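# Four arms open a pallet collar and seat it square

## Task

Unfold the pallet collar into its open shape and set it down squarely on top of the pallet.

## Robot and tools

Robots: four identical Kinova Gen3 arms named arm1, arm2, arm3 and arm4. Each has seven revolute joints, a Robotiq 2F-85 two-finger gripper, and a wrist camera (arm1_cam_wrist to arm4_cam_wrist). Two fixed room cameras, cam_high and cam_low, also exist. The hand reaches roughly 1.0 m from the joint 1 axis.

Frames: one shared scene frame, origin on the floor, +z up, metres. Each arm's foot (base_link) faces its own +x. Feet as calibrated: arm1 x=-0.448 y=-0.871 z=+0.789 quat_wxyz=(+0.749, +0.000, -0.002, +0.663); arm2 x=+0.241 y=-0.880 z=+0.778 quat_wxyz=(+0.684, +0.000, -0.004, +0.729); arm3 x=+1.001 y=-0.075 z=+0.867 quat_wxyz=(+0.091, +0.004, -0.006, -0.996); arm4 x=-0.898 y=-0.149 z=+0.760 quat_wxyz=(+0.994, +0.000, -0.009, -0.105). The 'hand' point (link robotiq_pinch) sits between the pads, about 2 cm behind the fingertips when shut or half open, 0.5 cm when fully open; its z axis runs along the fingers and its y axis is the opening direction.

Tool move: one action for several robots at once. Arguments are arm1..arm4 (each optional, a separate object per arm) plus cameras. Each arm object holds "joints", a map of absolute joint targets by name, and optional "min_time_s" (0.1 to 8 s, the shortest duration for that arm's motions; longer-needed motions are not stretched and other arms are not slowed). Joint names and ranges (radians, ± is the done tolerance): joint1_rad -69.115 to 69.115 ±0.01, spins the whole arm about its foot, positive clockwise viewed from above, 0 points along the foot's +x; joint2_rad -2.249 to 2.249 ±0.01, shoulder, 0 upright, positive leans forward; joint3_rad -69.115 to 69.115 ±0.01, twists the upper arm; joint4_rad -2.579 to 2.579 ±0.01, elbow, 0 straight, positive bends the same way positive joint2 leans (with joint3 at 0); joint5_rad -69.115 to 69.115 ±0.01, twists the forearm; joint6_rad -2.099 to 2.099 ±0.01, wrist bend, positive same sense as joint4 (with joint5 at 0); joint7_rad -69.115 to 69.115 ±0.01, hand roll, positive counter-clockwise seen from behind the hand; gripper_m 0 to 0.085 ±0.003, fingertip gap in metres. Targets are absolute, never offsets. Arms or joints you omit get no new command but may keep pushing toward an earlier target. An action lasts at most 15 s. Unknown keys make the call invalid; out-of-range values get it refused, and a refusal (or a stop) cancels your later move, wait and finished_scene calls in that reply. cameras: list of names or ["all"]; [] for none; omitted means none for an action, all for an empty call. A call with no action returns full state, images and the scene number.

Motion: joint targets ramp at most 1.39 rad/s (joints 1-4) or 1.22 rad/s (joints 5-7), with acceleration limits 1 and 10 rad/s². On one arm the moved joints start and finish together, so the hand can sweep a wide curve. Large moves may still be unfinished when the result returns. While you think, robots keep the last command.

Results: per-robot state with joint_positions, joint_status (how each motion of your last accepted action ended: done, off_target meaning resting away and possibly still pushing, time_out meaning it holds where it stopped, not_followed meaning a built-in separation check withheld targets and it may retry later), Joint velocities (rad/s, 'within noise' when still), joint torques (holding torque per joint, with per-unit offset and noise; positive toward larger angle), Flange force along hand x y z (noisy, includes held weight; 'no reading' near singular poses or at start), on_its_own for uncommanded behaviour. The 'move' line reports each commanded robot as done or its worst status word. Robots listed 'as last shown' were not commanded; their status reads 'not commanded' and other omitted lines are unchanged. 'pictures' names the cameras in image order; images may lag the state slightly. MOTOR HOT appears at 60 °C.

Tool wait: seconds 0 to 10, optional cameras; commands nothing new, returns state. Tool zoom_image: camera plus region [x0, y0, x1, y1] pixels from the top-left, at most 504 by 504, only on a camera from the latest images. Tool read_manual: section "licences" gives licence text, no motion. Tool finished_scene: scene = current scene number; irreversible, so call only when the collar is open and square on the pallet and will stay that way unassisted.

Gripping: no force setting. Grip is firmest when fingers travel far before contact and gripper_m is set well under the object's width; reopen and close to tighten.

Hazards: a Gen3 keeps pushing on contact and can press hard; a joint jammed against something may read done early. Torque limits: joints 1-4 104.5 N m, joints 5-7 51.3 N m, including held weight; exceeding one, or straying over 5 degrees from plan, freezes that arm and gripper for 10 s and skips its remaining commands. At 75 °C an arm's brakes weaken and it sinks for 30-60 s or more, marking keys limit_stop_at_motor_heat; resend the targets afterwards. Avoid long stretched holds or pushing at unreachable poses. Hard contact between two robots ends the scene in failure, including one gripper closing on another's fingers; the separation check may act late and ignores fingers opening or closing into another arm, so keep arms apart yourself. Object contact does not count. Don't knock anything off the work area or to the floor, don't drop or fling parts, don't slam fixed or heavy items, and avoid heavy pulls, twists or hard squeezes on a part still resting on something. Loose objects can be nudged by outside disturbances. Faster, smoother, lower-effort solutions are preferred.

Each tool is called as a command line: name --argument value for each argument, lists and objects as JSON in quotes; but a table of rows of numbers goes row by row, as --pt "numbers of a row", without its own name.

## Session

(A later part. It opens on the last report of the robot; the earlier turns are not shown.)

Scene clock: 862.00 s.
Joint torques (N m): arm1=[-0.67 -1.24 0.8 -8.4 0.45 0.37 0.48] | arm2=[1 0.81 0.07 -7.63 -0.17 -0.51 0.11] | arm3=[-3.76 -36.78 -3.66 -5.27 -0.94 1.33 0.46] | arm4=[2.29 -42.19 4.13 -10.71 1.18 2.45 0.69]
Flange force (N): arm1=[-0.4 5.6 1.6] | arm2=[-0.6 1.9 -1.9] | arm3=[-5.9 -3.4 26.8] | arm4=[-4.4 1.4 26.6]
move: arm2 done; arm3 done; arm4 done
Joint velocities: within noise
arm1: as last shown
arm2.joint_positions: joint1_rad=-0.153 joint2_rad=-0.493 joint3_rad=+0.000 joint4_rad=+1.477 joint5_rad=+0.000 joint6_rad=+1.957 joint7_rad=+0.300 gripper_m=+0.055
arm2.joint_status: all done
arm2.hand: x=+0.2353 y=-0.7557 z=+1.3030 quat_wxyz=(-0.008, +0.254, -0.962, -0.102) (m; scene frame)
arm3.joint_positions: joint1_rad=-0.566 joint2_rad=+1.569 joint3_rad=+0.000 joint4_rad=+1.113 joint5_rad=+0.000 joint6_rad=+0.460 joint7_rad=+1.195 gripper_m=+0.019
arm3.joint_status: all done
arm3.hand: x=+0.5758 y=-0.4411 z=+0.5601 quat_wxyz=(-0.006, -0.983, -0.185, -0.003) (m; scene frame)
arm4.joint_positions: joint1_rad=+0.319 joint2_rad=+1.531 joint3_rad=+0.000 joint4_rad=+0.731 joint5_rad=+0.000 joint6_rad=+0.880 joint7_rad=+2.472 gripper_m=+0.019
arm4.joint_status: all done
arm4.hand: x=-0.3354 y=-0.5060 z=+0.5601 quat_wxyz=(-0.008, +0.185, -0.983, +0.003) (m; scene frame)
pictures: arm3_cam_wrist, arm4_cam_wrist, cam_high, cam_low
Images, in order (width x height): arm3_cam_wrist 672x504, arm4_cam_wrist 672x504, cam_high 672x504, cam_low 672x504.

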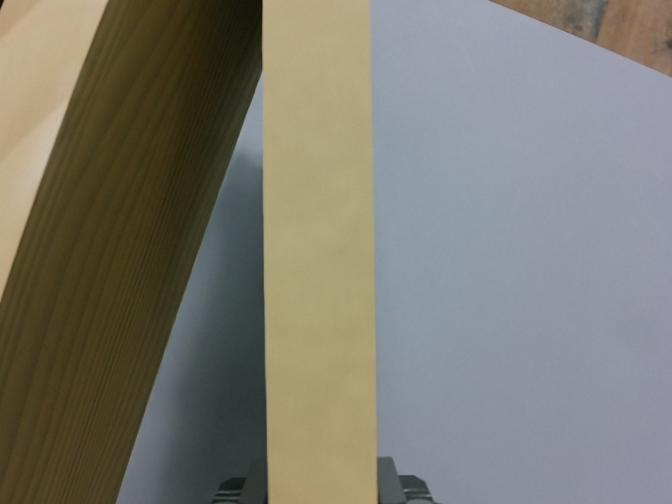

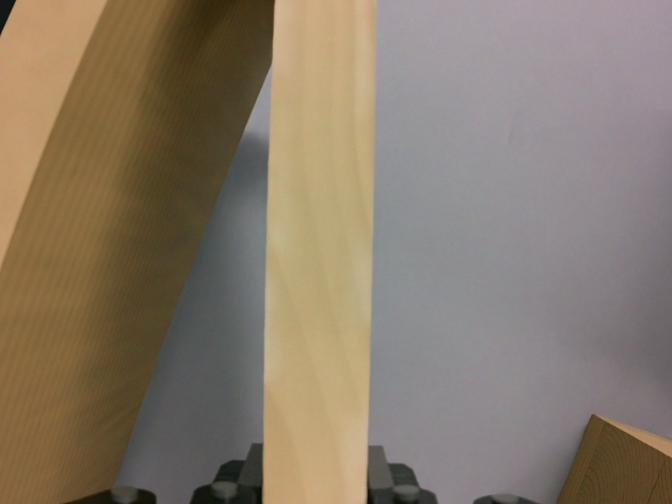

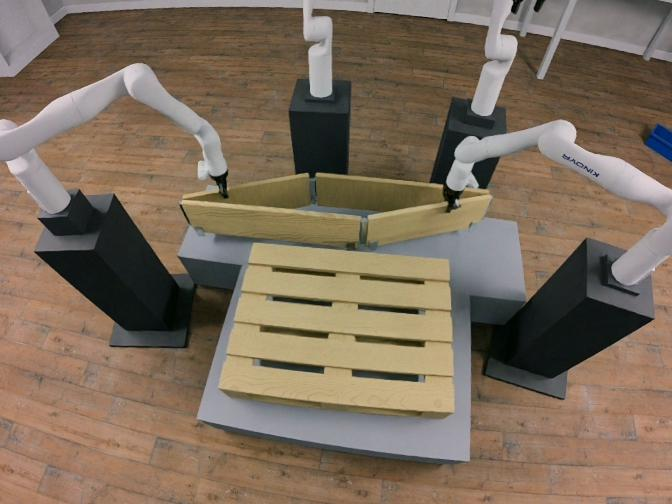

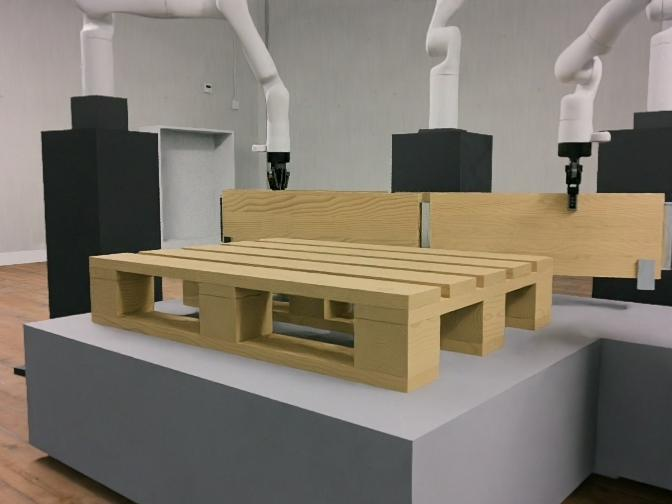

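move --arm3 '{"joints": {"joint2_rad": 1.4307, "joint4_rad": 1.2363, "joint6_rad": 0.4746}, "min_time_s": 1.5}' --arm4 '{"joints": {"joint1_rad": 0.3181, "joint2_rad": 1.4062, "joint4_rad": 0.8228, "joint6_rad": 0.9126, "joint7_rad": 2.4711}, "min_time_s": 1.5}'

move --arm3 '{"joints": {"joint2_rad": 1.2997, "joint4_rad": 1.3267, "joint6_rad": 0.5152}, "min_time_s": 1.5}' --arm4 '{"joints": {"joint1_rad": 0.3176, "joint2_rad": 1.297, "joint4_rad": 0.8723, "joint6_rad": 0.9723, "joint7_rad": 2.4706}, "min_time_s": 1.5}'

move --arm3 '{"joints": {"joint1_rad": -0.3665, "joint2_rad": 1.252, "joint4_rad": 1.504, "joint6_rad": 0.3856, "joint7_rad": 1.6424}, "min_time_s": 2.2}' --arm4 '{"joints": {"joint1_rad": 0.219, "joint2_rad": 1.1832, "joint4_rad": 1.1719, "joint6_rad": 0.7865, "joint7_rad": 2.6199}, "min_time_s": 2.2}' --cameras '["arm3_cam_wrist", "arm4_cam_wrist", "cam_high", "cam_low"]'

Scene clock: 927.43 s.
Joint torques (N m): arm1=[-0.63 -1.25 0.77 -8.4 0.48 0.39 0.44] | arm2=[1 0.91 0.07 -7.68 -0.18 -0.52 0.15] | arm3=[-2.27 -38.51 -2.28 -7.04 -0.71 0.59 0.38] | arm4=[1.02 -44.17 3.08 -12.87 0.71 1.28 0.57]
Flange force (N): arm1=[-0.4 5.4 1.6] | arm2=[-0.5 1.7 -1.7] | arm3=[-2.5 -1.9 27.3] | arm4=[-1.4 1.9 27.4]
move: arm3 done; arm4 done
Joint velocities: within noise
arm1, arm2: as last shown
arm3.joint_positions: joint1_rad=-0.566 joint2_rad=+1.431 joint3_rad=+0.000 joint4_rad=+1.236 joint5_rad=+0.000 joint6_rad=+0.475 joint7_rad=+1.195 gripper_m=+0.019
arm3.joint_status: all done
arm3.hand: x=+0.5753 y=-0.4405 z=+0.6200 quat_wxyz=(-0.006, -0.983, -0.185, -0.003) (m; scene frame)
arm4.joint_positions: joint1_rad=+0.318 joint2_rad=+1.406 joint3_rad=+0.000 joint4_rad=+0.823 joint5_rad=+0.000 joint6_rad=+0.913 joint7_rad=+2.471 gripper_m=+0.019
arm4.joint_status: all done
arm4.hand: x=-0.3353 y=-0.5061 z=+0.6201 quat_wxyz=(-0.008, +0.185, -0.983, +0.003) (m; scene frame)
pictures: none

Scene clock: 929.23 s.
Joint torques (N m): arm1=[-0.66 -1.22 0.8 -8.39 0.46 0.38 0.47] | arm2=[1.12 0.87 0.12 -7.7 -0.13 -0.53 0.16] | arm3=[-0.53 -40.17 -0.55 -9.53 -0.39 -0.39 0.28] | arm4=[-0.57 -45.61 1.87 -15.22 0.14 0.09 0.49]
Flange force (N): arm1=[-0.3 5.6 1.6] | arm2=[-0.4 1.8 -1.7] | arm3=[1.3 0.0 27.9] | arm4=[2.0 2.3 27.9]
move: arm3 done; arm4 done
Joint velocities: within noise
arm1, arm2: as last shown
arm3.joint_positions: joint1_rad=-0.566 joint2_rad=+1.300 joint3_rad=+0.000 joint4_rad=+1.327 joint5_rad=+0.000 joint6_rad=+0.515 joint7_rad=+1.195 gripper_m=+0.019
arm3.joint_status: all done
arm3.hand: x=+0.5748 y=-0.4398 z=+0.6800 quat_wxyz=(-0.006, -0.983, -0.185, -0.003) (m; scene frame)
arm4.joint_positions: joint1_rad=+0.318 joint2_rad=+1.297 joint3_rad=+0.000 joint4_rad=+0.872 joint5_rad=+0.000 joint6_rad=+0.972 joint7_rad=+2.471 gripper_m=+0.019
arm4.joint_status: all done
arm4.hand: x=-0.3353 y=-0.5063 z=+0.6801 quat_wxyz=(-0.008, +0.185, -0.983, +0.003) (m; scene frame)
pictures: none

Scene clock: 931.73 s.
Joint torques (N m): arm1=[-0.65 -1.23 0.83 -8.39 0.47 0.4 0.44] | arm2=[1.09 0.86 0.06 -7.65 -0.18 -0.51 0.12] | arm3=[-3.59 -33.36 -4.58 -2.58 -0.7 2.1 0.88] | arm4=[1.83 -38.3 3.84 -8.04 0.95 3.52 0.82]
Flange force (N): arm1=[-0.4 5.6 1.6] | arm2=[-0.7 1.8 -1.9] | arm3=[-6.1 -5.2 26.9] | arm4=[-5.8 -2.4 27.8]
move: arm3 done; arm4 done
Joint velocities: within noise
arm1, arm2: as last shown
arm3.joint_positions: joint1_rad=-0.367 joint2_rad=+1.252 joint3_rad=+0.000 joint4_rad=+1.504 joint5_rad=+0.000 joint6_rad=+0.386 joint7_rad=+1.642 gripper_m=+0.019
arm3.joint_status: all done
arm3.hand: x=+0.5477 y=-0.3259 z=+0.6801 quat_wxyz=(-0.006, -0.952, -0.305, -0.002) (m; scene frame)
arm4.joint_positions: joint1_rad=+0.219 joint2_rad=+1.183 joint3_rad=+0.000 joint4_rad=+1.172 joint5_rad=+0.000 joint6_rad=+0.786 joint7_rad=+2.620 gripper_m=+0.019
arm4.joint_status: all done
arm4.hand: x=-0.3508 y=-0.4273 z=+0.6801 quat_wxyz=(-0.008, +0.305, -0.952, +0.004) (m; scene frame)
pictures: arm3_cam_wrist, arm4_cam_wrist, cam_high, cam_low
Images, in order (width x height): arm3_cam_wrist 672x504, arm4_cam_wrist 672x504, cam_high 672x504, cam_low 672x504.

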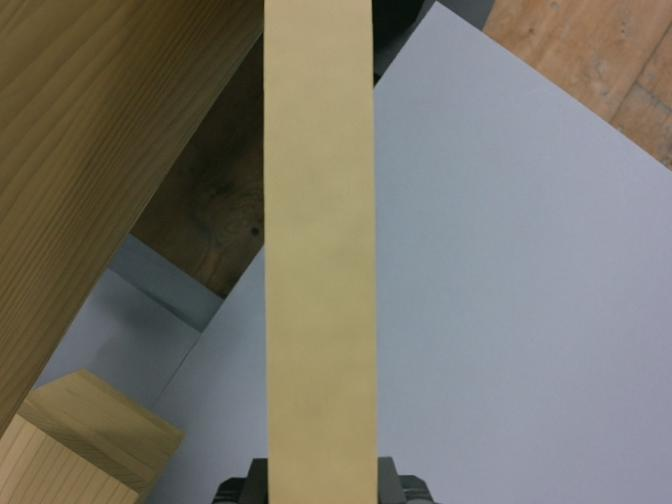

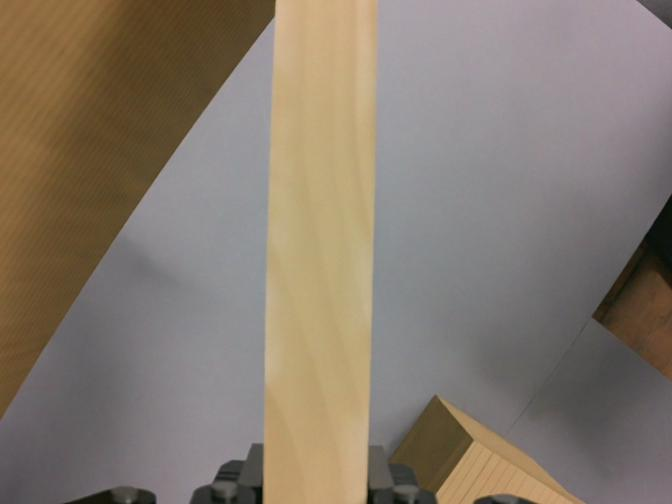

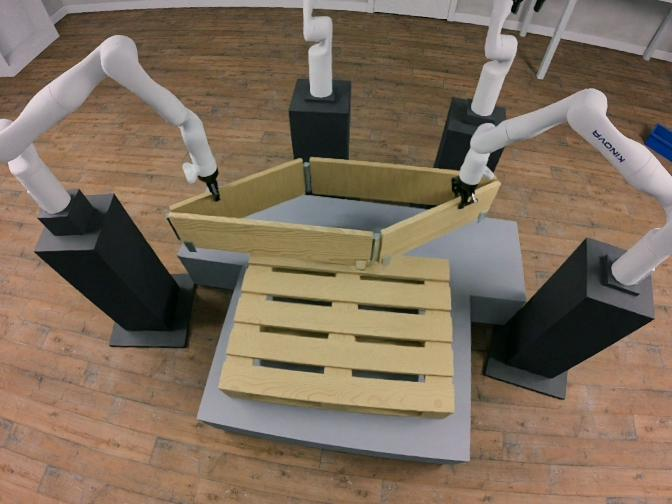

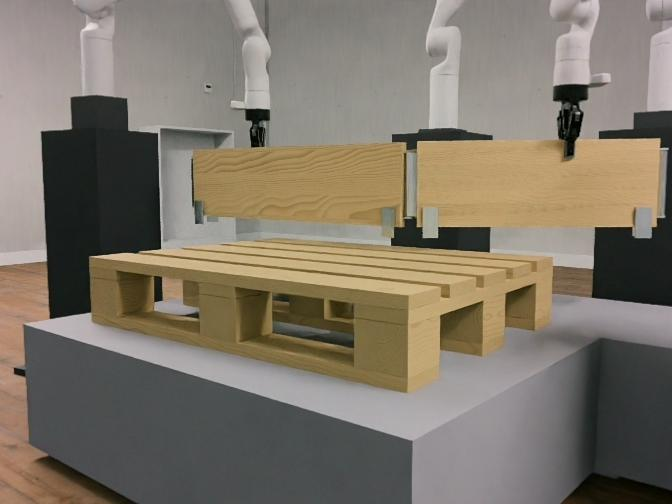

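move --arm3 '{"joints": {"joint1_rad": -0.1391, "joint2_rad": 1.2371, "joint4_rad": 1.5586, "joint6_rad": 0.3459, "joint7_rad": 2.1176}, "min_time_s": 2.2}' --arm4 '{"joints": {"joint1_rad": 0.0977, "joint2_rad": 1.1129, "joint4_rad": 1.3693, "joint6_rad": 0.6594, "joint7_rad": 2.7465}, "min_time_s": 2.2}' --cameras '[]'

move --arm3 '{"joints": {"joint1_rad": 0.0859, "joint2_rad": 1.2488, "joint4_rad": 1.4927, "joint6_rad": 0.4001, "joint7_rad": 2.5904}, "min_time_s": 2.2}' --arm4 '{"joints": {"joint1_rad": -0.0468, "joint2_rad": 1.0706, "joint4_rad": 1.4965, "joint6_rad": 0.5745, "joint7_rad": 2.8498}, "min_time_s": 2.2}' --cameras '["cam_high", "cam_low"]'

Scene clock: 940.63 s.
Joint torques (N m): arm1=[-0.64 -1.24 0.79 -8.4 0.44 0.38 0.45] | arm2=[1.05 0.85 0.1 -7.64 -0.21 -0.49 0.13] | arm3=[-3.85 -28.1 -4.88 3.51 -0.06 4.91 1.53] | arm4=[1.96 -32.86 4.5 -1.94 1.71 5.88 1.4]
Flange force (N): arm1=[-0.3 5.4 1.6] | arm2=[-0.6 1.9 -1.8] | arm3=[-10.4 -11.7 26.2] | arm4=[-9.4 -9.9 27.8]
move: arm3 done; arm4 done
Joint velocities: within noise
arm1, arm2: as last shown
arm3.joint_positions: joint1_rad=-0.139 joint2_rad=+1.237 joint3_rad=+0.000 joint4_rad=+1.559 joint5_rad=+0.000 joint6_rad=+0.346 joint7_rad=+2.118 gripper_m=+0.019
arm3.joint_status: all done
arm3.hand: x=+0.5163 y=-0.2126 z=+0.6801 quat_wxyz=(-0.007, -0.907, -0.420, -0.002) (m; scene frame)
arm4.joint_positions: joint1_rad=+0.098 joint2_rad=+1.113 joint3_rad=+0.000 joint4_rad=+1.369 joint5_rad=+0.000 joint6_rad=+0.659 joint7_rad=+2.747 gripper_m=+0.019
arm4.joint_status: all done
arm4.hand: x=-0.3613 y=-0.3464 z=+0.6802 quat_wxyz=(-0.007, +0.420, -0.907, +0.005) (m; scene frame)
pictures: none
No camera images: "cameras" was empty.

Scene clock: 943.13 s.
Joint torques (N m): arm1=[-0.64 -1.22 0.77 -8.38 0.48 0.38 0.46] | arm2=[1.06 0.84 0.09 -7.69 -0.2 -0.48 0.1] | arm3=[-2.32 -26.56 -2.76 5.46 0.64 6.67 2.08] | arm4=[0.49 -29.7 3.38 1.46 1.85 7 1.9]
Flange force (N): arm1=[-0.3 5.5 1.6] | arm2=[-0.7 1.8 -1.6] | arm3=[-9.2 -16.2 25.8] | arm4=[-7.5 -14.5 27.9]
move: arm3 done; arm4 done
Joint velocities: within noise
arm1, arm2: as last shown
arm3.joint_positions: joint1_rad=+0.086 joint2_rad=+1.249 joint3_rad=+0.000 joint4_rad=+1.493 joint5_rad=+0.000 joint6_rad=+0.400 joint7_rad=+2.590 gripper_m=+0.019
arm3.joint_status: all done
arm3.hand: x=+0.4810 y=-0.1024 z=+0.6801 quat_wxyz=(-0.007, -0.848, -0.529, -0.001) (m; scene frame)
arm4.joint_positions: joint1_rad=-0.047 joint2_rad=+1.071 joint3_rad=+0.000 joint4_rad=+1.497 joint5_rad=+0.000 joint6_rad=+0.574 joint7_rad=+2.850 gripper_m=+0.019
arm4.joint_status: all done
arm4.hand: x=-0.3681 y=-0.2623 z=+0.6803 quat_wxyz=(-0.007, +0.529, -0.849, +0.005) (m; scene frame)
pictures: cam_high, cam_low
Images, in order (width x height): cam_high 672x504, cam_low 672x504.

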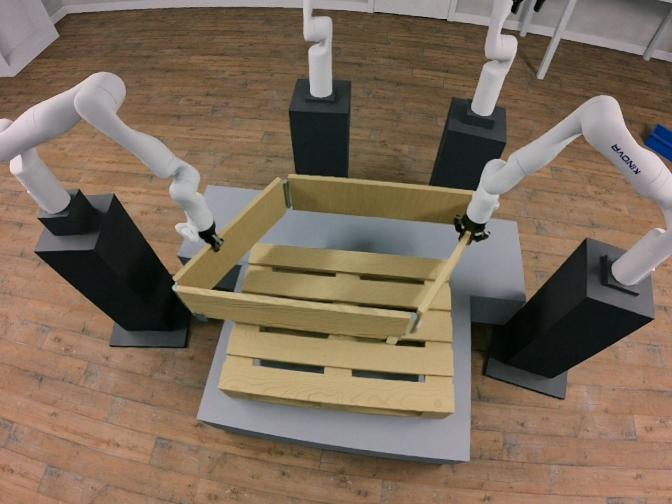

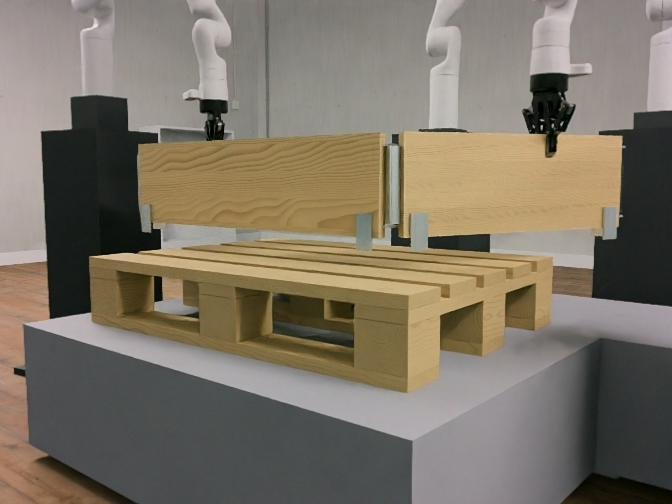

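move --arm3 '{"joints": {"joint1_rad": 0.281, "joint2_rad": 1.2962, "joint4_rad": 1.3009, "joint6_rad": 0.5445, "joint7_rad": 3.0334}, "min_time_s": 2.2}' --arm4 '{"joints": {"joint1_rad": -0.211, "joint2_rad": 1.0541, "joint4_rad": 1.5465, "joint6_rad": 0.541, "joint7_rad": 2.9334}, "min_time_s": 2.2}' --cameras '["cam_high", "cam_low"]'

Scene clock: 961.27 s.
Joint torques (N m): arm1=[-0.65 -1.2 0.8 -8.4 0.48 0.37 0.47] | arm2=[1.08 0.81 0.1 -7.68 -0.13 -0.5 0.12] | arm3=[-0.39 -34.73 -0.65 -3.29 0.34 3.55 1.47] | arm4=[-1.17 -33.39 1.42 -4.25 0.71 3.28 1.23]
Flange force (N): arm1=[-0.3 5.6 1.6] | arm2=[-0.6 1.9 -1.8] | arm3=[-3.1 -7.8 27.1] | arm4=[-0.3 -6.7 28.1]
move: arm3 done; arm4 done
Joint velocities: within noise
arm1, arm2: as last shown
arm3.joint_positions: joint1_rad=+0.281 joint2_rad=+1.296 joint3_rad=+0.000 joint4_rad=+1.301 joint5_rad=+0.000 joint6_rad=+0.545 joint7_rad=+3.033 gripper_m=+0.019
arm3.joint_status: all done
arm3.hand: x=+0.4400 y=+0.0038 z=+0.6802 quat_wxyz=(-0.007, -0.776, -0.630, +0.000) (m; scene frame)
arm4.joint_positions: joint1_rad=-0.211 joint2_rad=+1.054 joint3_rad=+0.000 joint4_rad=+1.546 joint5_rad=+0.000 joint6_rad=+0.541 joint7_rad=+2.933 gripper_m=+0.019
arm4.joint_status: all done
arm4.hand: x=-0.3691 y=-0.1744 z=+0.6805 quat_wxyz=(-0.006, +0.630, -0.777, +0.006) (m; scene frame)
pictures: cam_high, cam_low
Images, in order (width x height): cam_high 672x504, cam_low 672x504.

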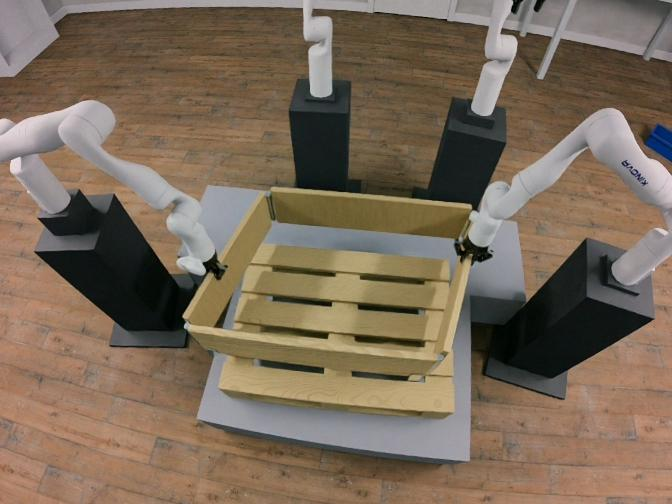

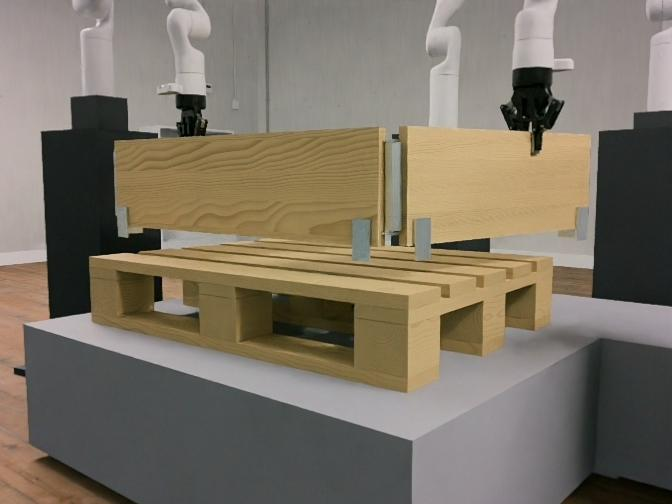

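move --arm3 '{"joints": {"joint1_rad": 0.4361, "joint2_rad": 1.3934, "joint4_rad": 0.9869, "joint6_rad": 0.7613, "joint7_rad": 3.4363}, "min_time_s": 2.4}' --arm4 '{"joints": {"joint1_rad": -0.3851, "joint2_rad": 1.0584, "joint4_rad": 1.5325, "joint6_rad": 0.5507, "joint7_rad": 3.0072}, "min_time_s": 2.4}' --arm1 '{"joints": {"joint1_rad": -0.0405, "joint2_rad": 0.6552, "joint4_rad": 1.399, "joint6_rad": 1.0874, "joint7_rad": 1.6516}, "min_time_s": 2.4}' --arm2 '{"joints": {"joint1_rad": 0.3016, "joint2_rad": 0.7272, "joint3_rad": 0, "joint4_rad": 1.2207, "joint5_rad": 0, "joint6_rad": 1.1937, "joint7_rad": 1.8087}, "min_time_s": 2.4}' --cameras '["all"]'

Scene clock: 984.57 s.
Joint torques (N m): arm1=[-0.64 -19.02 1.2 -8.18 0.47 0 0.47] | arm2=[1.14 -21.58 0.61 -7.84 -0.13 0.14 0.13] | arm3=[-0.09 -40.6 -0.65 -9.1 -0.34 2.32 0.98] | arm4=[-1.21 -36.54 1.42 -8.31 0.44 0.84 0.84]
Flange force (N): arm1=[3.9 0.1 -1.2] | arm2=[-2.0 1.5 -0.5] | arm3=[-1.0 -3.3 27.4] | arm4=[1.5 -1.5 28.4]
move: arm1 done; arm2 done; arm3 done; arm4 done
Joint velocities: within noise
arm1.joint_positions: joint1_rad=-0.041 joint2_rad=+0.655 joint3_rad=+0.000 joint4_rad=+1.399 joint5_rad=+0.000 joint6_rad=+1.087 joint7_rad=+1.652 gripper_m=+0.085
arm1.joint_status: all done
arm1.hand: x=-0.3800 y=-0.3404 z=+0.9516 quat_wxyz=(-0.002, +0.707, -0.707, +0.000) (m; scene frame)
arm2.joint_positions: joint1_rad=+0.302 joint2_rad=+0.727 joint3_rad=+0.000 joint4_rad=+1.221 joint5_rad=+0.000 joint6_rad=+1.194 joint7_rad=+1.809 gripper_m=+0.055
arm2.joint_status: all done
arm2.hand: x=+0.3990 y=-0.3309 z=+0.9539 quat_wxyz=(-0.004, +0.707, -0.707, +0.000) (m; scene frame)
arm3.joint_positions: joint1_rad=+0.436 joint2_rad=+1.393 joint3_rad=+0.000 joint4_rad=+0.987 joint5_rad=+0.000 joint6_rad=+0.761 joint7_rad=+3.436 gripper_m=+0.019
arm3.joint_status: all done
arm3.hand: x=+0.3981 y=+0.1056 z=+0.6802 quat_wxyz=(-0.007, -0.693, -0.721, +0.001) (m; scene frame)
arm4.joint_positions: joint1_rad=-0.385 joint2_rad=+1.058 joint3_rad=+0.000 joint4_rad=+1.532 joint5_rad=+0.000 joint6_rad=+0.551 joint7_rad=+3.007 gripper_m=+0.019
arm4.joint_status: all done
arm4.hand: x=-0.3694 y=-0.0820 z=+0.6803 quat_wxyz=(-0.005, +0.721, -0.693, +0.007) (m; scene frame)
pictures: arm1_cam_wrist, arm2_cam_wrist, arm3_cam_wrist, arm4_cam_wrist, cam_high, cam_low
Images, in order (width x height): arm1_cam_wrist 672x504, arm2_cam_wrist 672x504, arm3_cam_wrist 672x504, arm4_cam_wrist 672x504, cam_high 672x504, cam_low 672x504.

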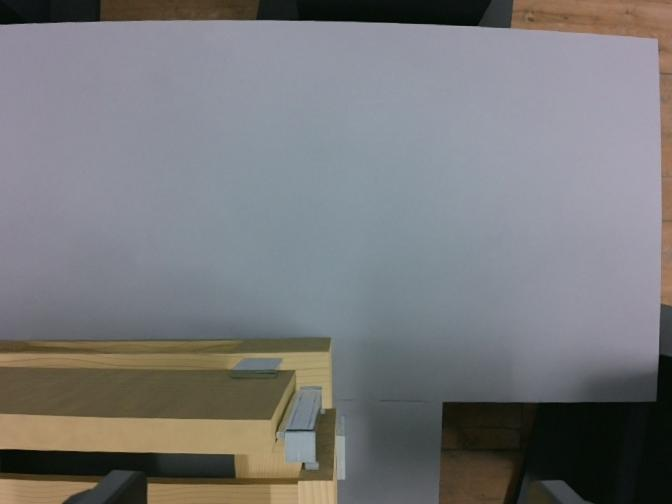

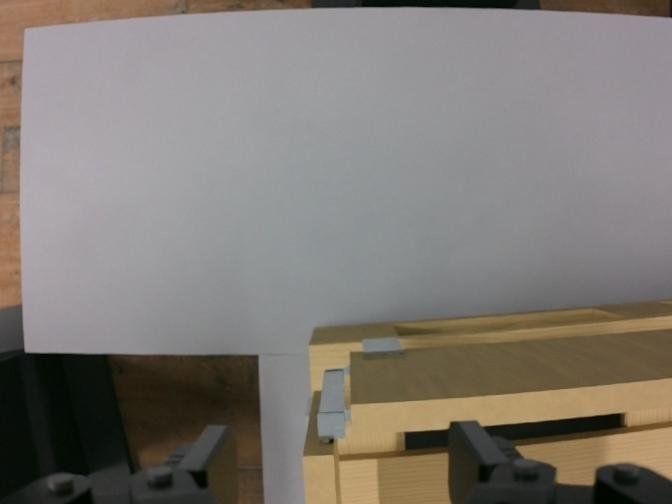

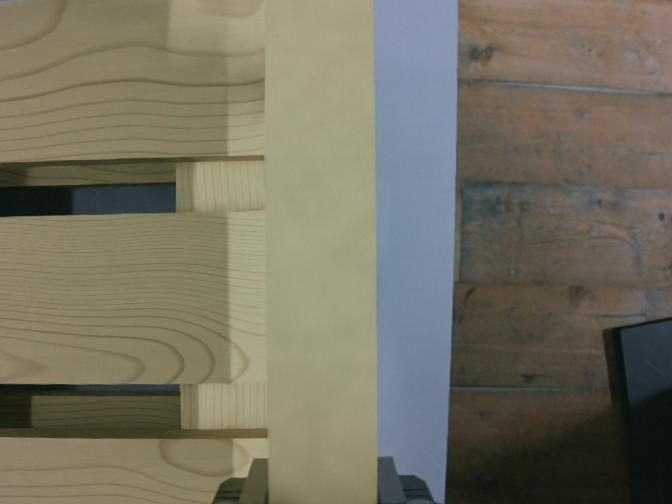

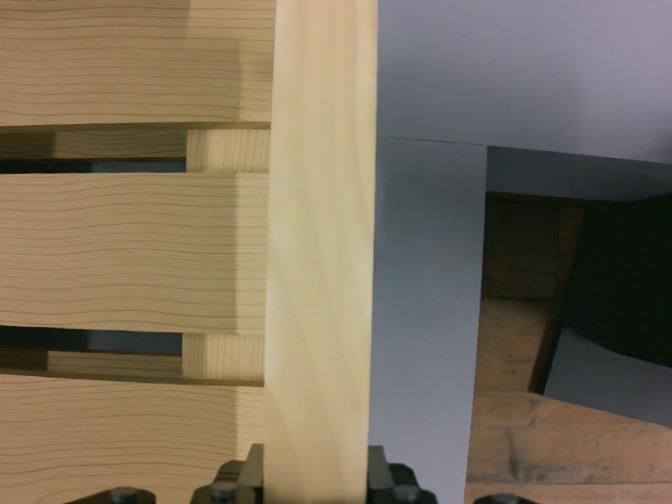

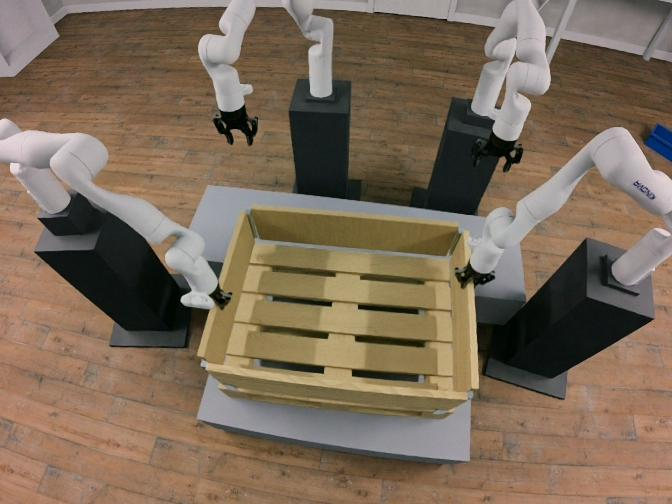

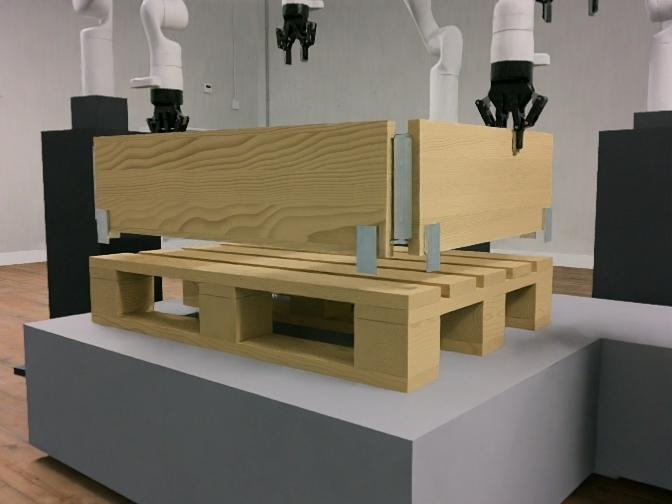

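zoom_image --camera "arm1_cam_wrist" --region '[180, 320, 380, 504]'

zoom_image --camera "arm2_cam_wrist" --region '[280, 300, 480, 484]'

zoom_image --camera "cam_low" --region '[330, 200, 570, 400]'

zoom_image --camera "cam_high" --region '[180, 190, 500, 430]'

Scaled by 2.520.

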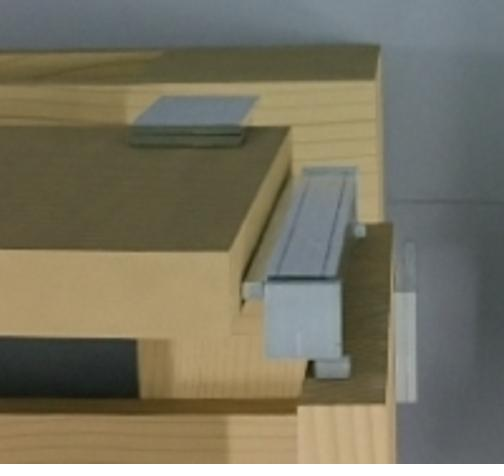

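Scaled by 2.520.

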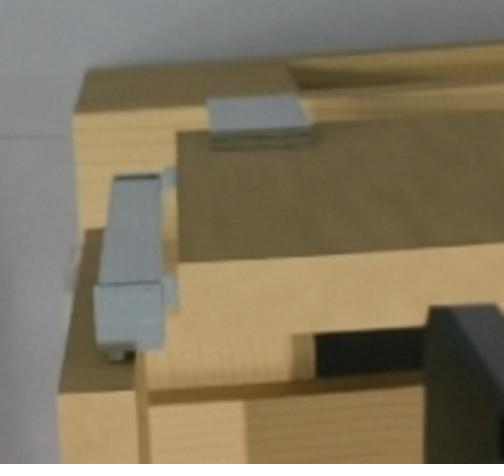

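Scaled by 2.100 from the camera's 672x504 image, which has a finer 960x720 frame.

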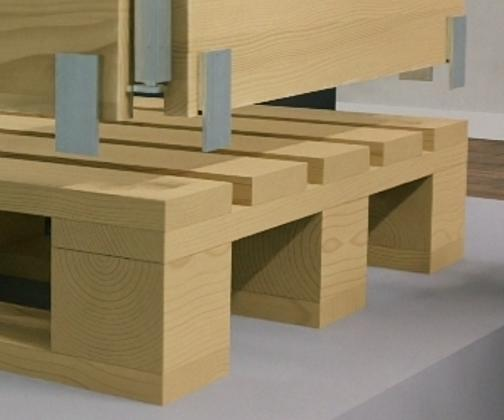

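Scaled by 1.575 from the camera's 672x504 image, which has a finer 960x720 frame.

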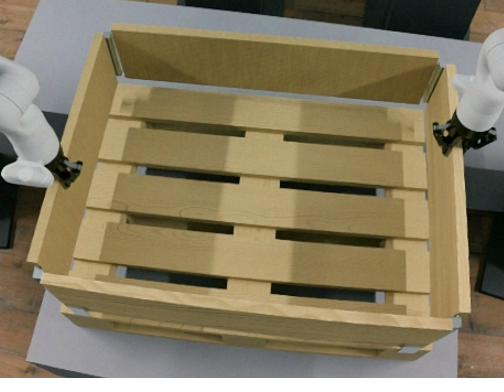

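move --arm3 '{"joints": {"joint1_rad": 0.4306, "joint2_rad": 1.4349, "joint4_rad": 0.969, "joint6_rad": 0.7377, "joint7_rad": 3.4465}, "min_time_s": 1.5}' --arm4 '{"joints": {"joint1_rad": -0.354, "joint2_rad": 1.1068, "joint4_rad": 1.5099, "joint6_rad": 0.5249, "joint7_rad": 3.054}, "min_time_s": 1.5}' --arm1 '{"joints": {"joint1_rad": 0.0035, "joint2_rad": 0.7286, "joint4_rad": 1.6016, "joint6_rad": 0.8114, "joint7_rad": -1.446}}' --arm2 '{"joints": {"joint1_rad": 0.2765, "joint2_rad": 0.9803, "joint4_rad": 1.0023, "joint6_rad": 1.159, "joint7_rad": 1.7836}}' --cameras '["arm1_cam_wrist", "arm2_cam_wrist", "cam_high", "cam_low"]'

zoom_image --camera "cam_low" --region '[330, 200, 570, 400]'

Scene clock: 1172.33 s.
Joint torques (N m): arm1=[-0.6 -18.8 1.27 -6.89 0.45 -0.12 0.47] | arm2=[1.19 -24.69 0.66 -7.84 -0.12 0.12 0.11] | arm3=[0.24 -39.82 -0.25 -8.24 -0.09 2.59 1.07] | arm4=[-1.43 -36.03 1.17 -7.04 0.42 1.34 0.93]
Flange force (N): arm1=[-3.5 -0.1 -2.0] | arm2=[-1.4 1.5 -0.4] | arm3=[-1.4 -4.3 27.1] | arm4=[1.8 -2.5 28.0]
move: arm1 done; arm2 done; arm3 done; arm4 done
MOTOR HOT: the motor of arm4's joint2_rad reports 60 °C; the controller stops that arm at 75 °C. To cool a motor, set the load down, stop pushing, or move to a pose that needs little force.
Joint velocities: within noise
arm1.joint_positions: joint1_rad=+0.004 joint2_rad=+0.729 joint3_rad=+0.000 joint4_rad=+1.602 joint5_rad=+0.000 joint6_rad=+0.811 joint7_rad=-1.446 gripper_m=+0.085
arm1.joint_status: all done
arm1.hand: x=-0.3598 y=-0.3700 z=+0.8616 quat_wxyz=(+0.000, -0.707, -0.707, -0.002) (m; scene frame)
arm2.joint_positions: joint1_rad=+0.276 joint2_rad=+0.980 joint3_rad=+0.000 joint4_rad=+1.002 joint5_rad=+0.000 joint6_rad=+1.159 joint7_rad=+1.784 gripper_m=+0.055
arm2.joint_status: all done
arm2.hand: x=+0.3996 y=-0.2625 z=+0.8641 quat_wxyz=(-0.004, +0.707, -0.707, +0.000) (m; scene frame)
arm3.joint_positions: joint1_rad=+0.431 joint2_rad=+1.435 joint3_rad=+0.000 joint4_rad=+0.969 joint5_rad=+0.000 joint6_rad=+0.738 joint7_rad=+3.446 gripper_m=+0.019
arm3.joint_status: all done
arm3.hand: x=+0.3999 y=+0.1014 z=+0.6580 quat_wxyz=(-0.007, -0.687, -0.727, +0.001) (m; scene frame)
arm4.joint_positions: joint1_rad=-0.354 joint2_rad=+1.107 joint3_rad=+0.000 joint4_rad=+1.510 joint5_rad=+0.000 joint6_rad=+0.525 joint7_rad=+3.054 gripper_m=+0.019
arm4.joint_status: all done
arm4.hand: x=-0.3646 y=-0.0981 z=+0.6583 quat_wxyz=(-0.005, +0.726, -0.687, +0.007) (m; scene frame)
pictures: arm1_cam_wrist, arm2_cam_wrist, cam_high, cam_low
Images, in order (width x height): arm1_cam_wrist 672x504, arm2_cam_wrist 672x504, cam_high 672x504, cam_low 672x504.

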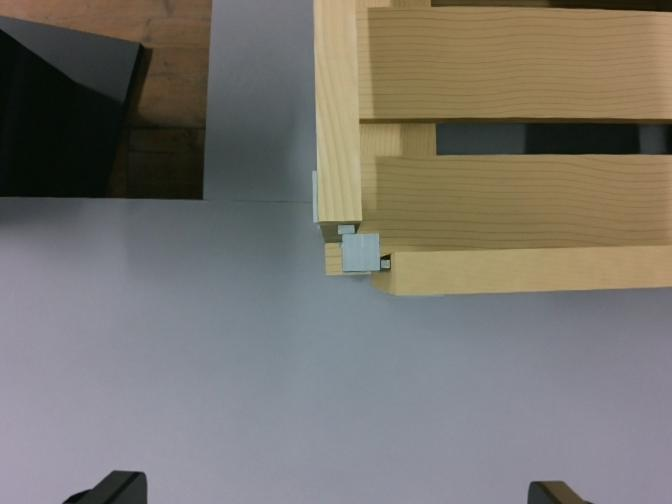

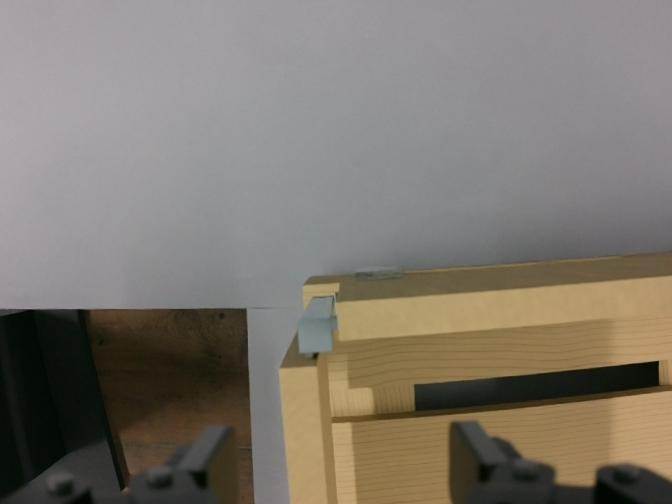

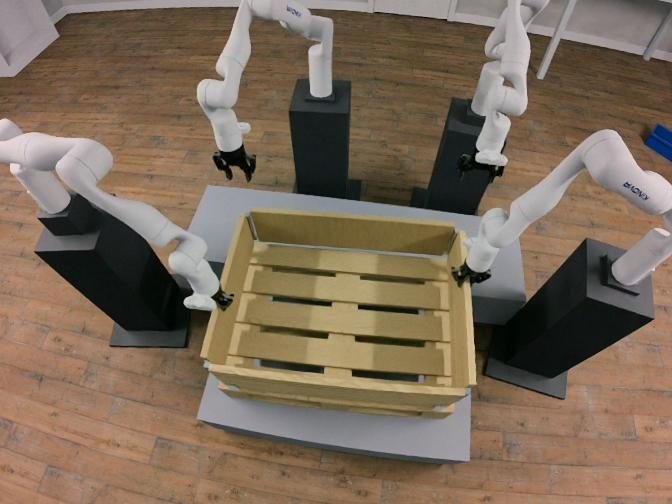

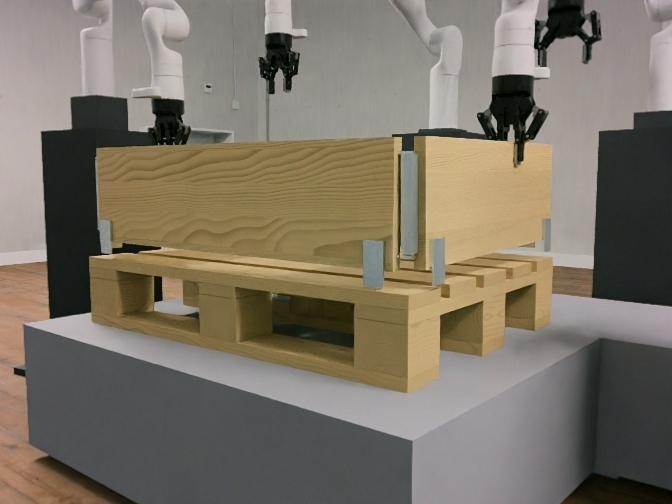

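Scaled by 2.100 from the camera's 672x504 image, which has a finer 960x720 frame.

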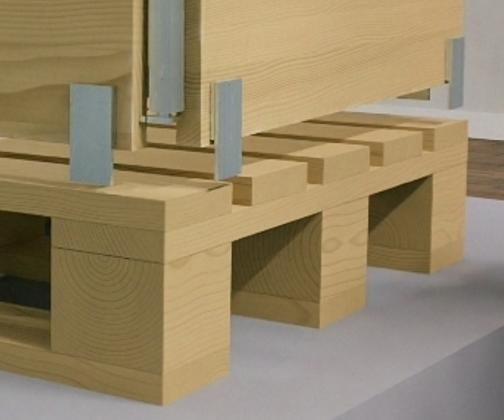

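move --arm3 '{"joints": {"joint1_rad": 0.4351, "joint2_rad": 1.4797, "joint4_rad": 0.9295, "joint6_rad": 0.7324, "joint7_rad": 3.451}, "min_time_s": 1.5}' --arm4 '{"joints": {"joint1_rad": -0.3595, "joint2_rad": 1.1488, "joint4_rad": 1.4942, "joint6_rad": 0.4986, "joint7_rad": 3.0484}, "min_time_s": 1.5}' --cameras '["arm1_cam_wrist", "arm2_cam_wrist", "cam_high", "cam_low"]'

zoom_image --camera "cam_low" --region '[330, 200, 570, 400]'

zoom_image --camera "cam_low" --region '[70, 200, 230, 320]'

Scene clock: 1205.37 s.
Joint torques (N m): arm1=[-0.56 -18.78 1.23 -6.92 0.44 -0.12 0.47] | arm2=[1.22 -24.71 0.68 -7.82 -0.13 0.16 0.11] | arm3=[0.37 -39.4 0.34 -8.17 0.14 2.64 0.86] | arm4=[-0.3 -36.58 3.01 -7 1.02 1.15 0.92]
Flange force (N): arm1=[-3.6 -0.2 -2.1] | arm2=[-1.5 1.5 -0.3] | arm3=[-1.6 -3.3 26.1] | arm4=[-0.3 -1.9 28.3]
move: arm3 done; arm4 done
MOTOR HOT: still on. The motor of arm4's joint2_rad reports 59 °C.
Joint velocities: within noise
arm1, arm2: as last shown
arm3.joint_positions: joint1_rad=+0.435 joint2_rad=+1.480 joint3_rad=+0.000 joint4_rad=+0.929 joint5_rad=+0.000 joint6_rad=+0.732 joint7_rad=+3.451 gripper_m=+0.019
arm3.joint_status: all done
arm3.hand: x=+0.4000 y=+0.1041 z=+0.6381 quat_wxyz=(-0.007, -0.687, -0.727, +0.001) (m; scene frame)
arm4.joint_positions: joint1_rad=-0.359 joint2_rad=+1.149 joint3_rad=+0.000 joint4_rad=+1.494 joint5_rad=+0.000 joint6_rad=+0.499 joint7_rad=+3.048 gripper_m=+0.019
arm4.joint_status: all done
arm4.hand: x=-0.3642 y=-0.0952 z=+0.6383 quat_wxyz=(-0.005, +0.726, -0.687, +0.007) (m; scene frame)
pictures: arm1_cam_wrist, arm2_cam_wrist, cam_high, cam_low
Images, in order (width x height): arm1_cam_wrist 672x504, arm2_cam_wrist 672x504, cam_high 672x504, cam_low 672x504.

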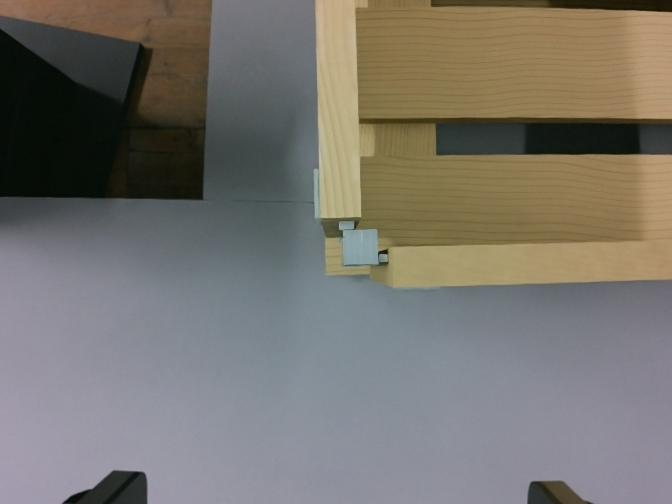

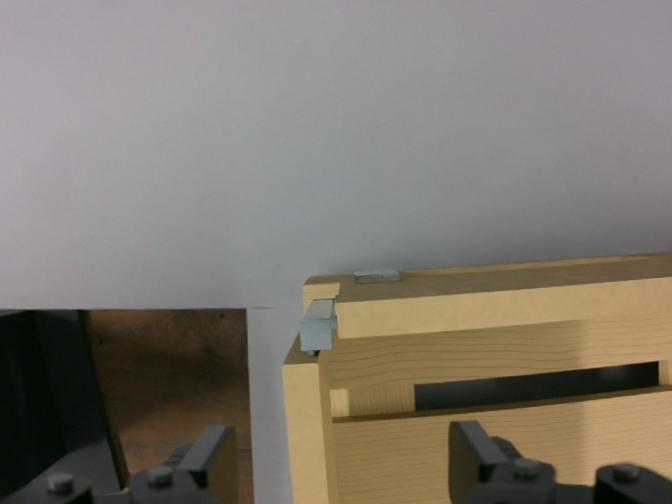

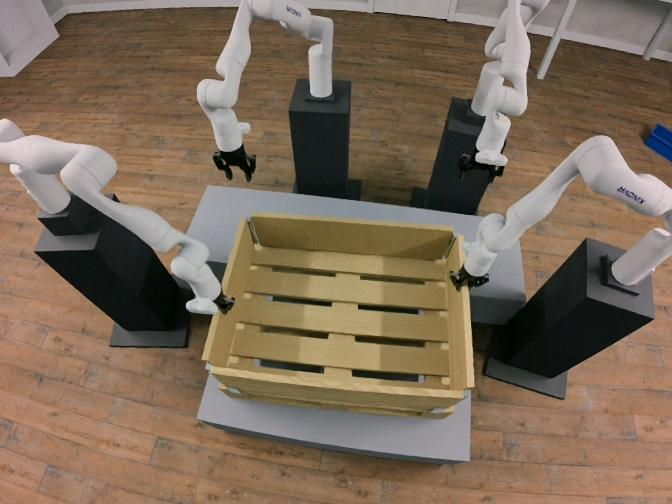

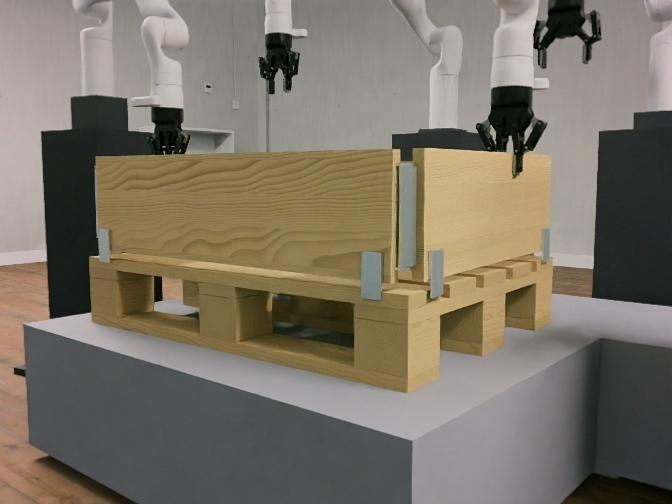

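Scaled by 2.100 from the camera's 672x504 image, which has a finer 960x720 frame.

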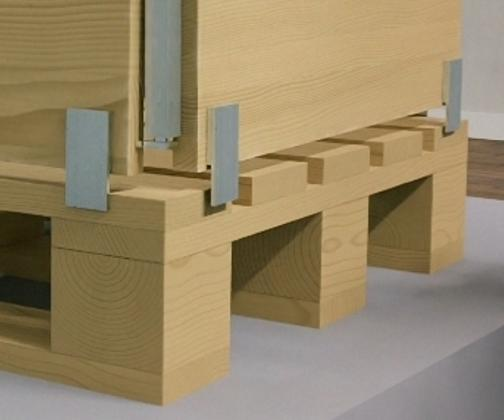

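Scaled by 3.150 from the camera's 672x504 image, which has a finer 960x720 frame.

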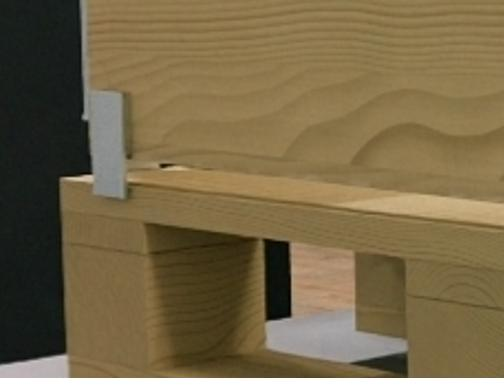

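move --arm3 '{"joints": {"joint2_rad": 1.511, "joint4_rad": 0.9024, "joint6_rad": 0.7282}, "min_time_s": 1.2}' --arm4 '{"joints": {"joint2_rad": 1.1784, "joint4_rad": 1.4825, "joint6_rad": 0.4807}, "min_time_s": 1.2}' --cameras '["cam_low"]'

zoom_image --camera "cam_low" --region '[330, 200, 570, 400]'

Scene clock: 1216.83 s.
Joint torques (N m): arm1=[-0.6 -18.77 1.25 -6.92 0.45 -0.1 0.46] | arm2=[1.17 -24.7 0.67 -7.77 -0.1 0.15 0.16] | arm3=[-0.19 -35.76 0.53 -7.6 0.39 1.99 0.79] | arm4=[-1.22 -33.88 2.57 -8.56 1.03 -0.47 0.96]
Flange force (N): arm1=[-3.7 -0.1 -2.0] | arm2=[-1.8 1.5 -0.4] | arm3=[-1.1 -1.6 18.9] | arm4=[1.6 3.7 18.8]
move: arm3 done; arm4 done
MOTOR HOT: still on. The motor of arm4's joint2_rad reports 58 °C.
Joint velocities: within noise
arm1, arm2: as last shown
arm3.joint_positions: joint1_rad=+0.435 joint2_rad=+1.511 joint3_rad=+0.000 joint4_rad=+0.902 joint5_rad=+0.000 joint6_rad=+0.728 joint7_rad=+3.451 gripper_m=+0.019
arm3.joint_status: all done
arm3.hand: x=+0.4002 y=+0.1040 z=+0.6241 quat_wxyz=(-0.007, -0.687, -0.727, +0.001) (m; scene frame)
arm4.joint_positions: joint1_rad=-0.359 joint2_rad=+1.178 joint3_rad=+0.000 joint4_rad=+1.483 joint5_rad=+0.000 joint6_rad=+0.481 joint7_rad=+3.048 gripper_m=+0.019
arm4.joint_status: all done
arm4.hand: x=-0.3640 y=-0.0952 z=+0.6242 quat_wxyz=(-0.005, +0.726, -0.687, +0.007) (m; scene frame)
pictures: cam_low
Images, in order (width x height): cam_low 672x504.

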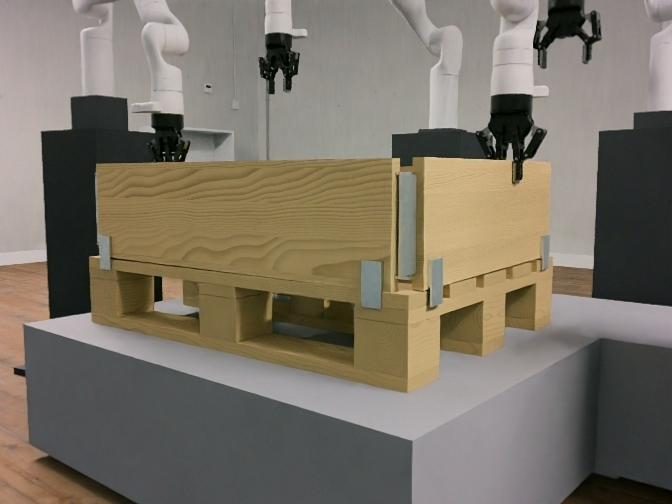

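Scaled by 2.100 from the camera's 672x504 image, which has a finer 960x720 frame.

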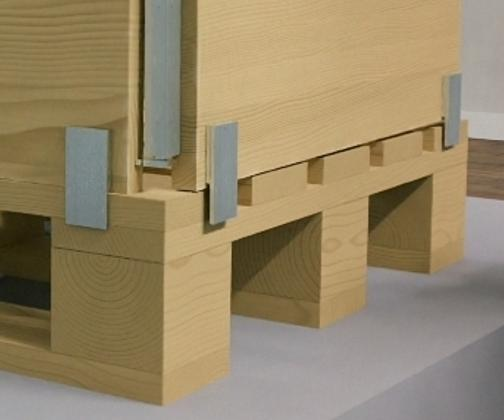

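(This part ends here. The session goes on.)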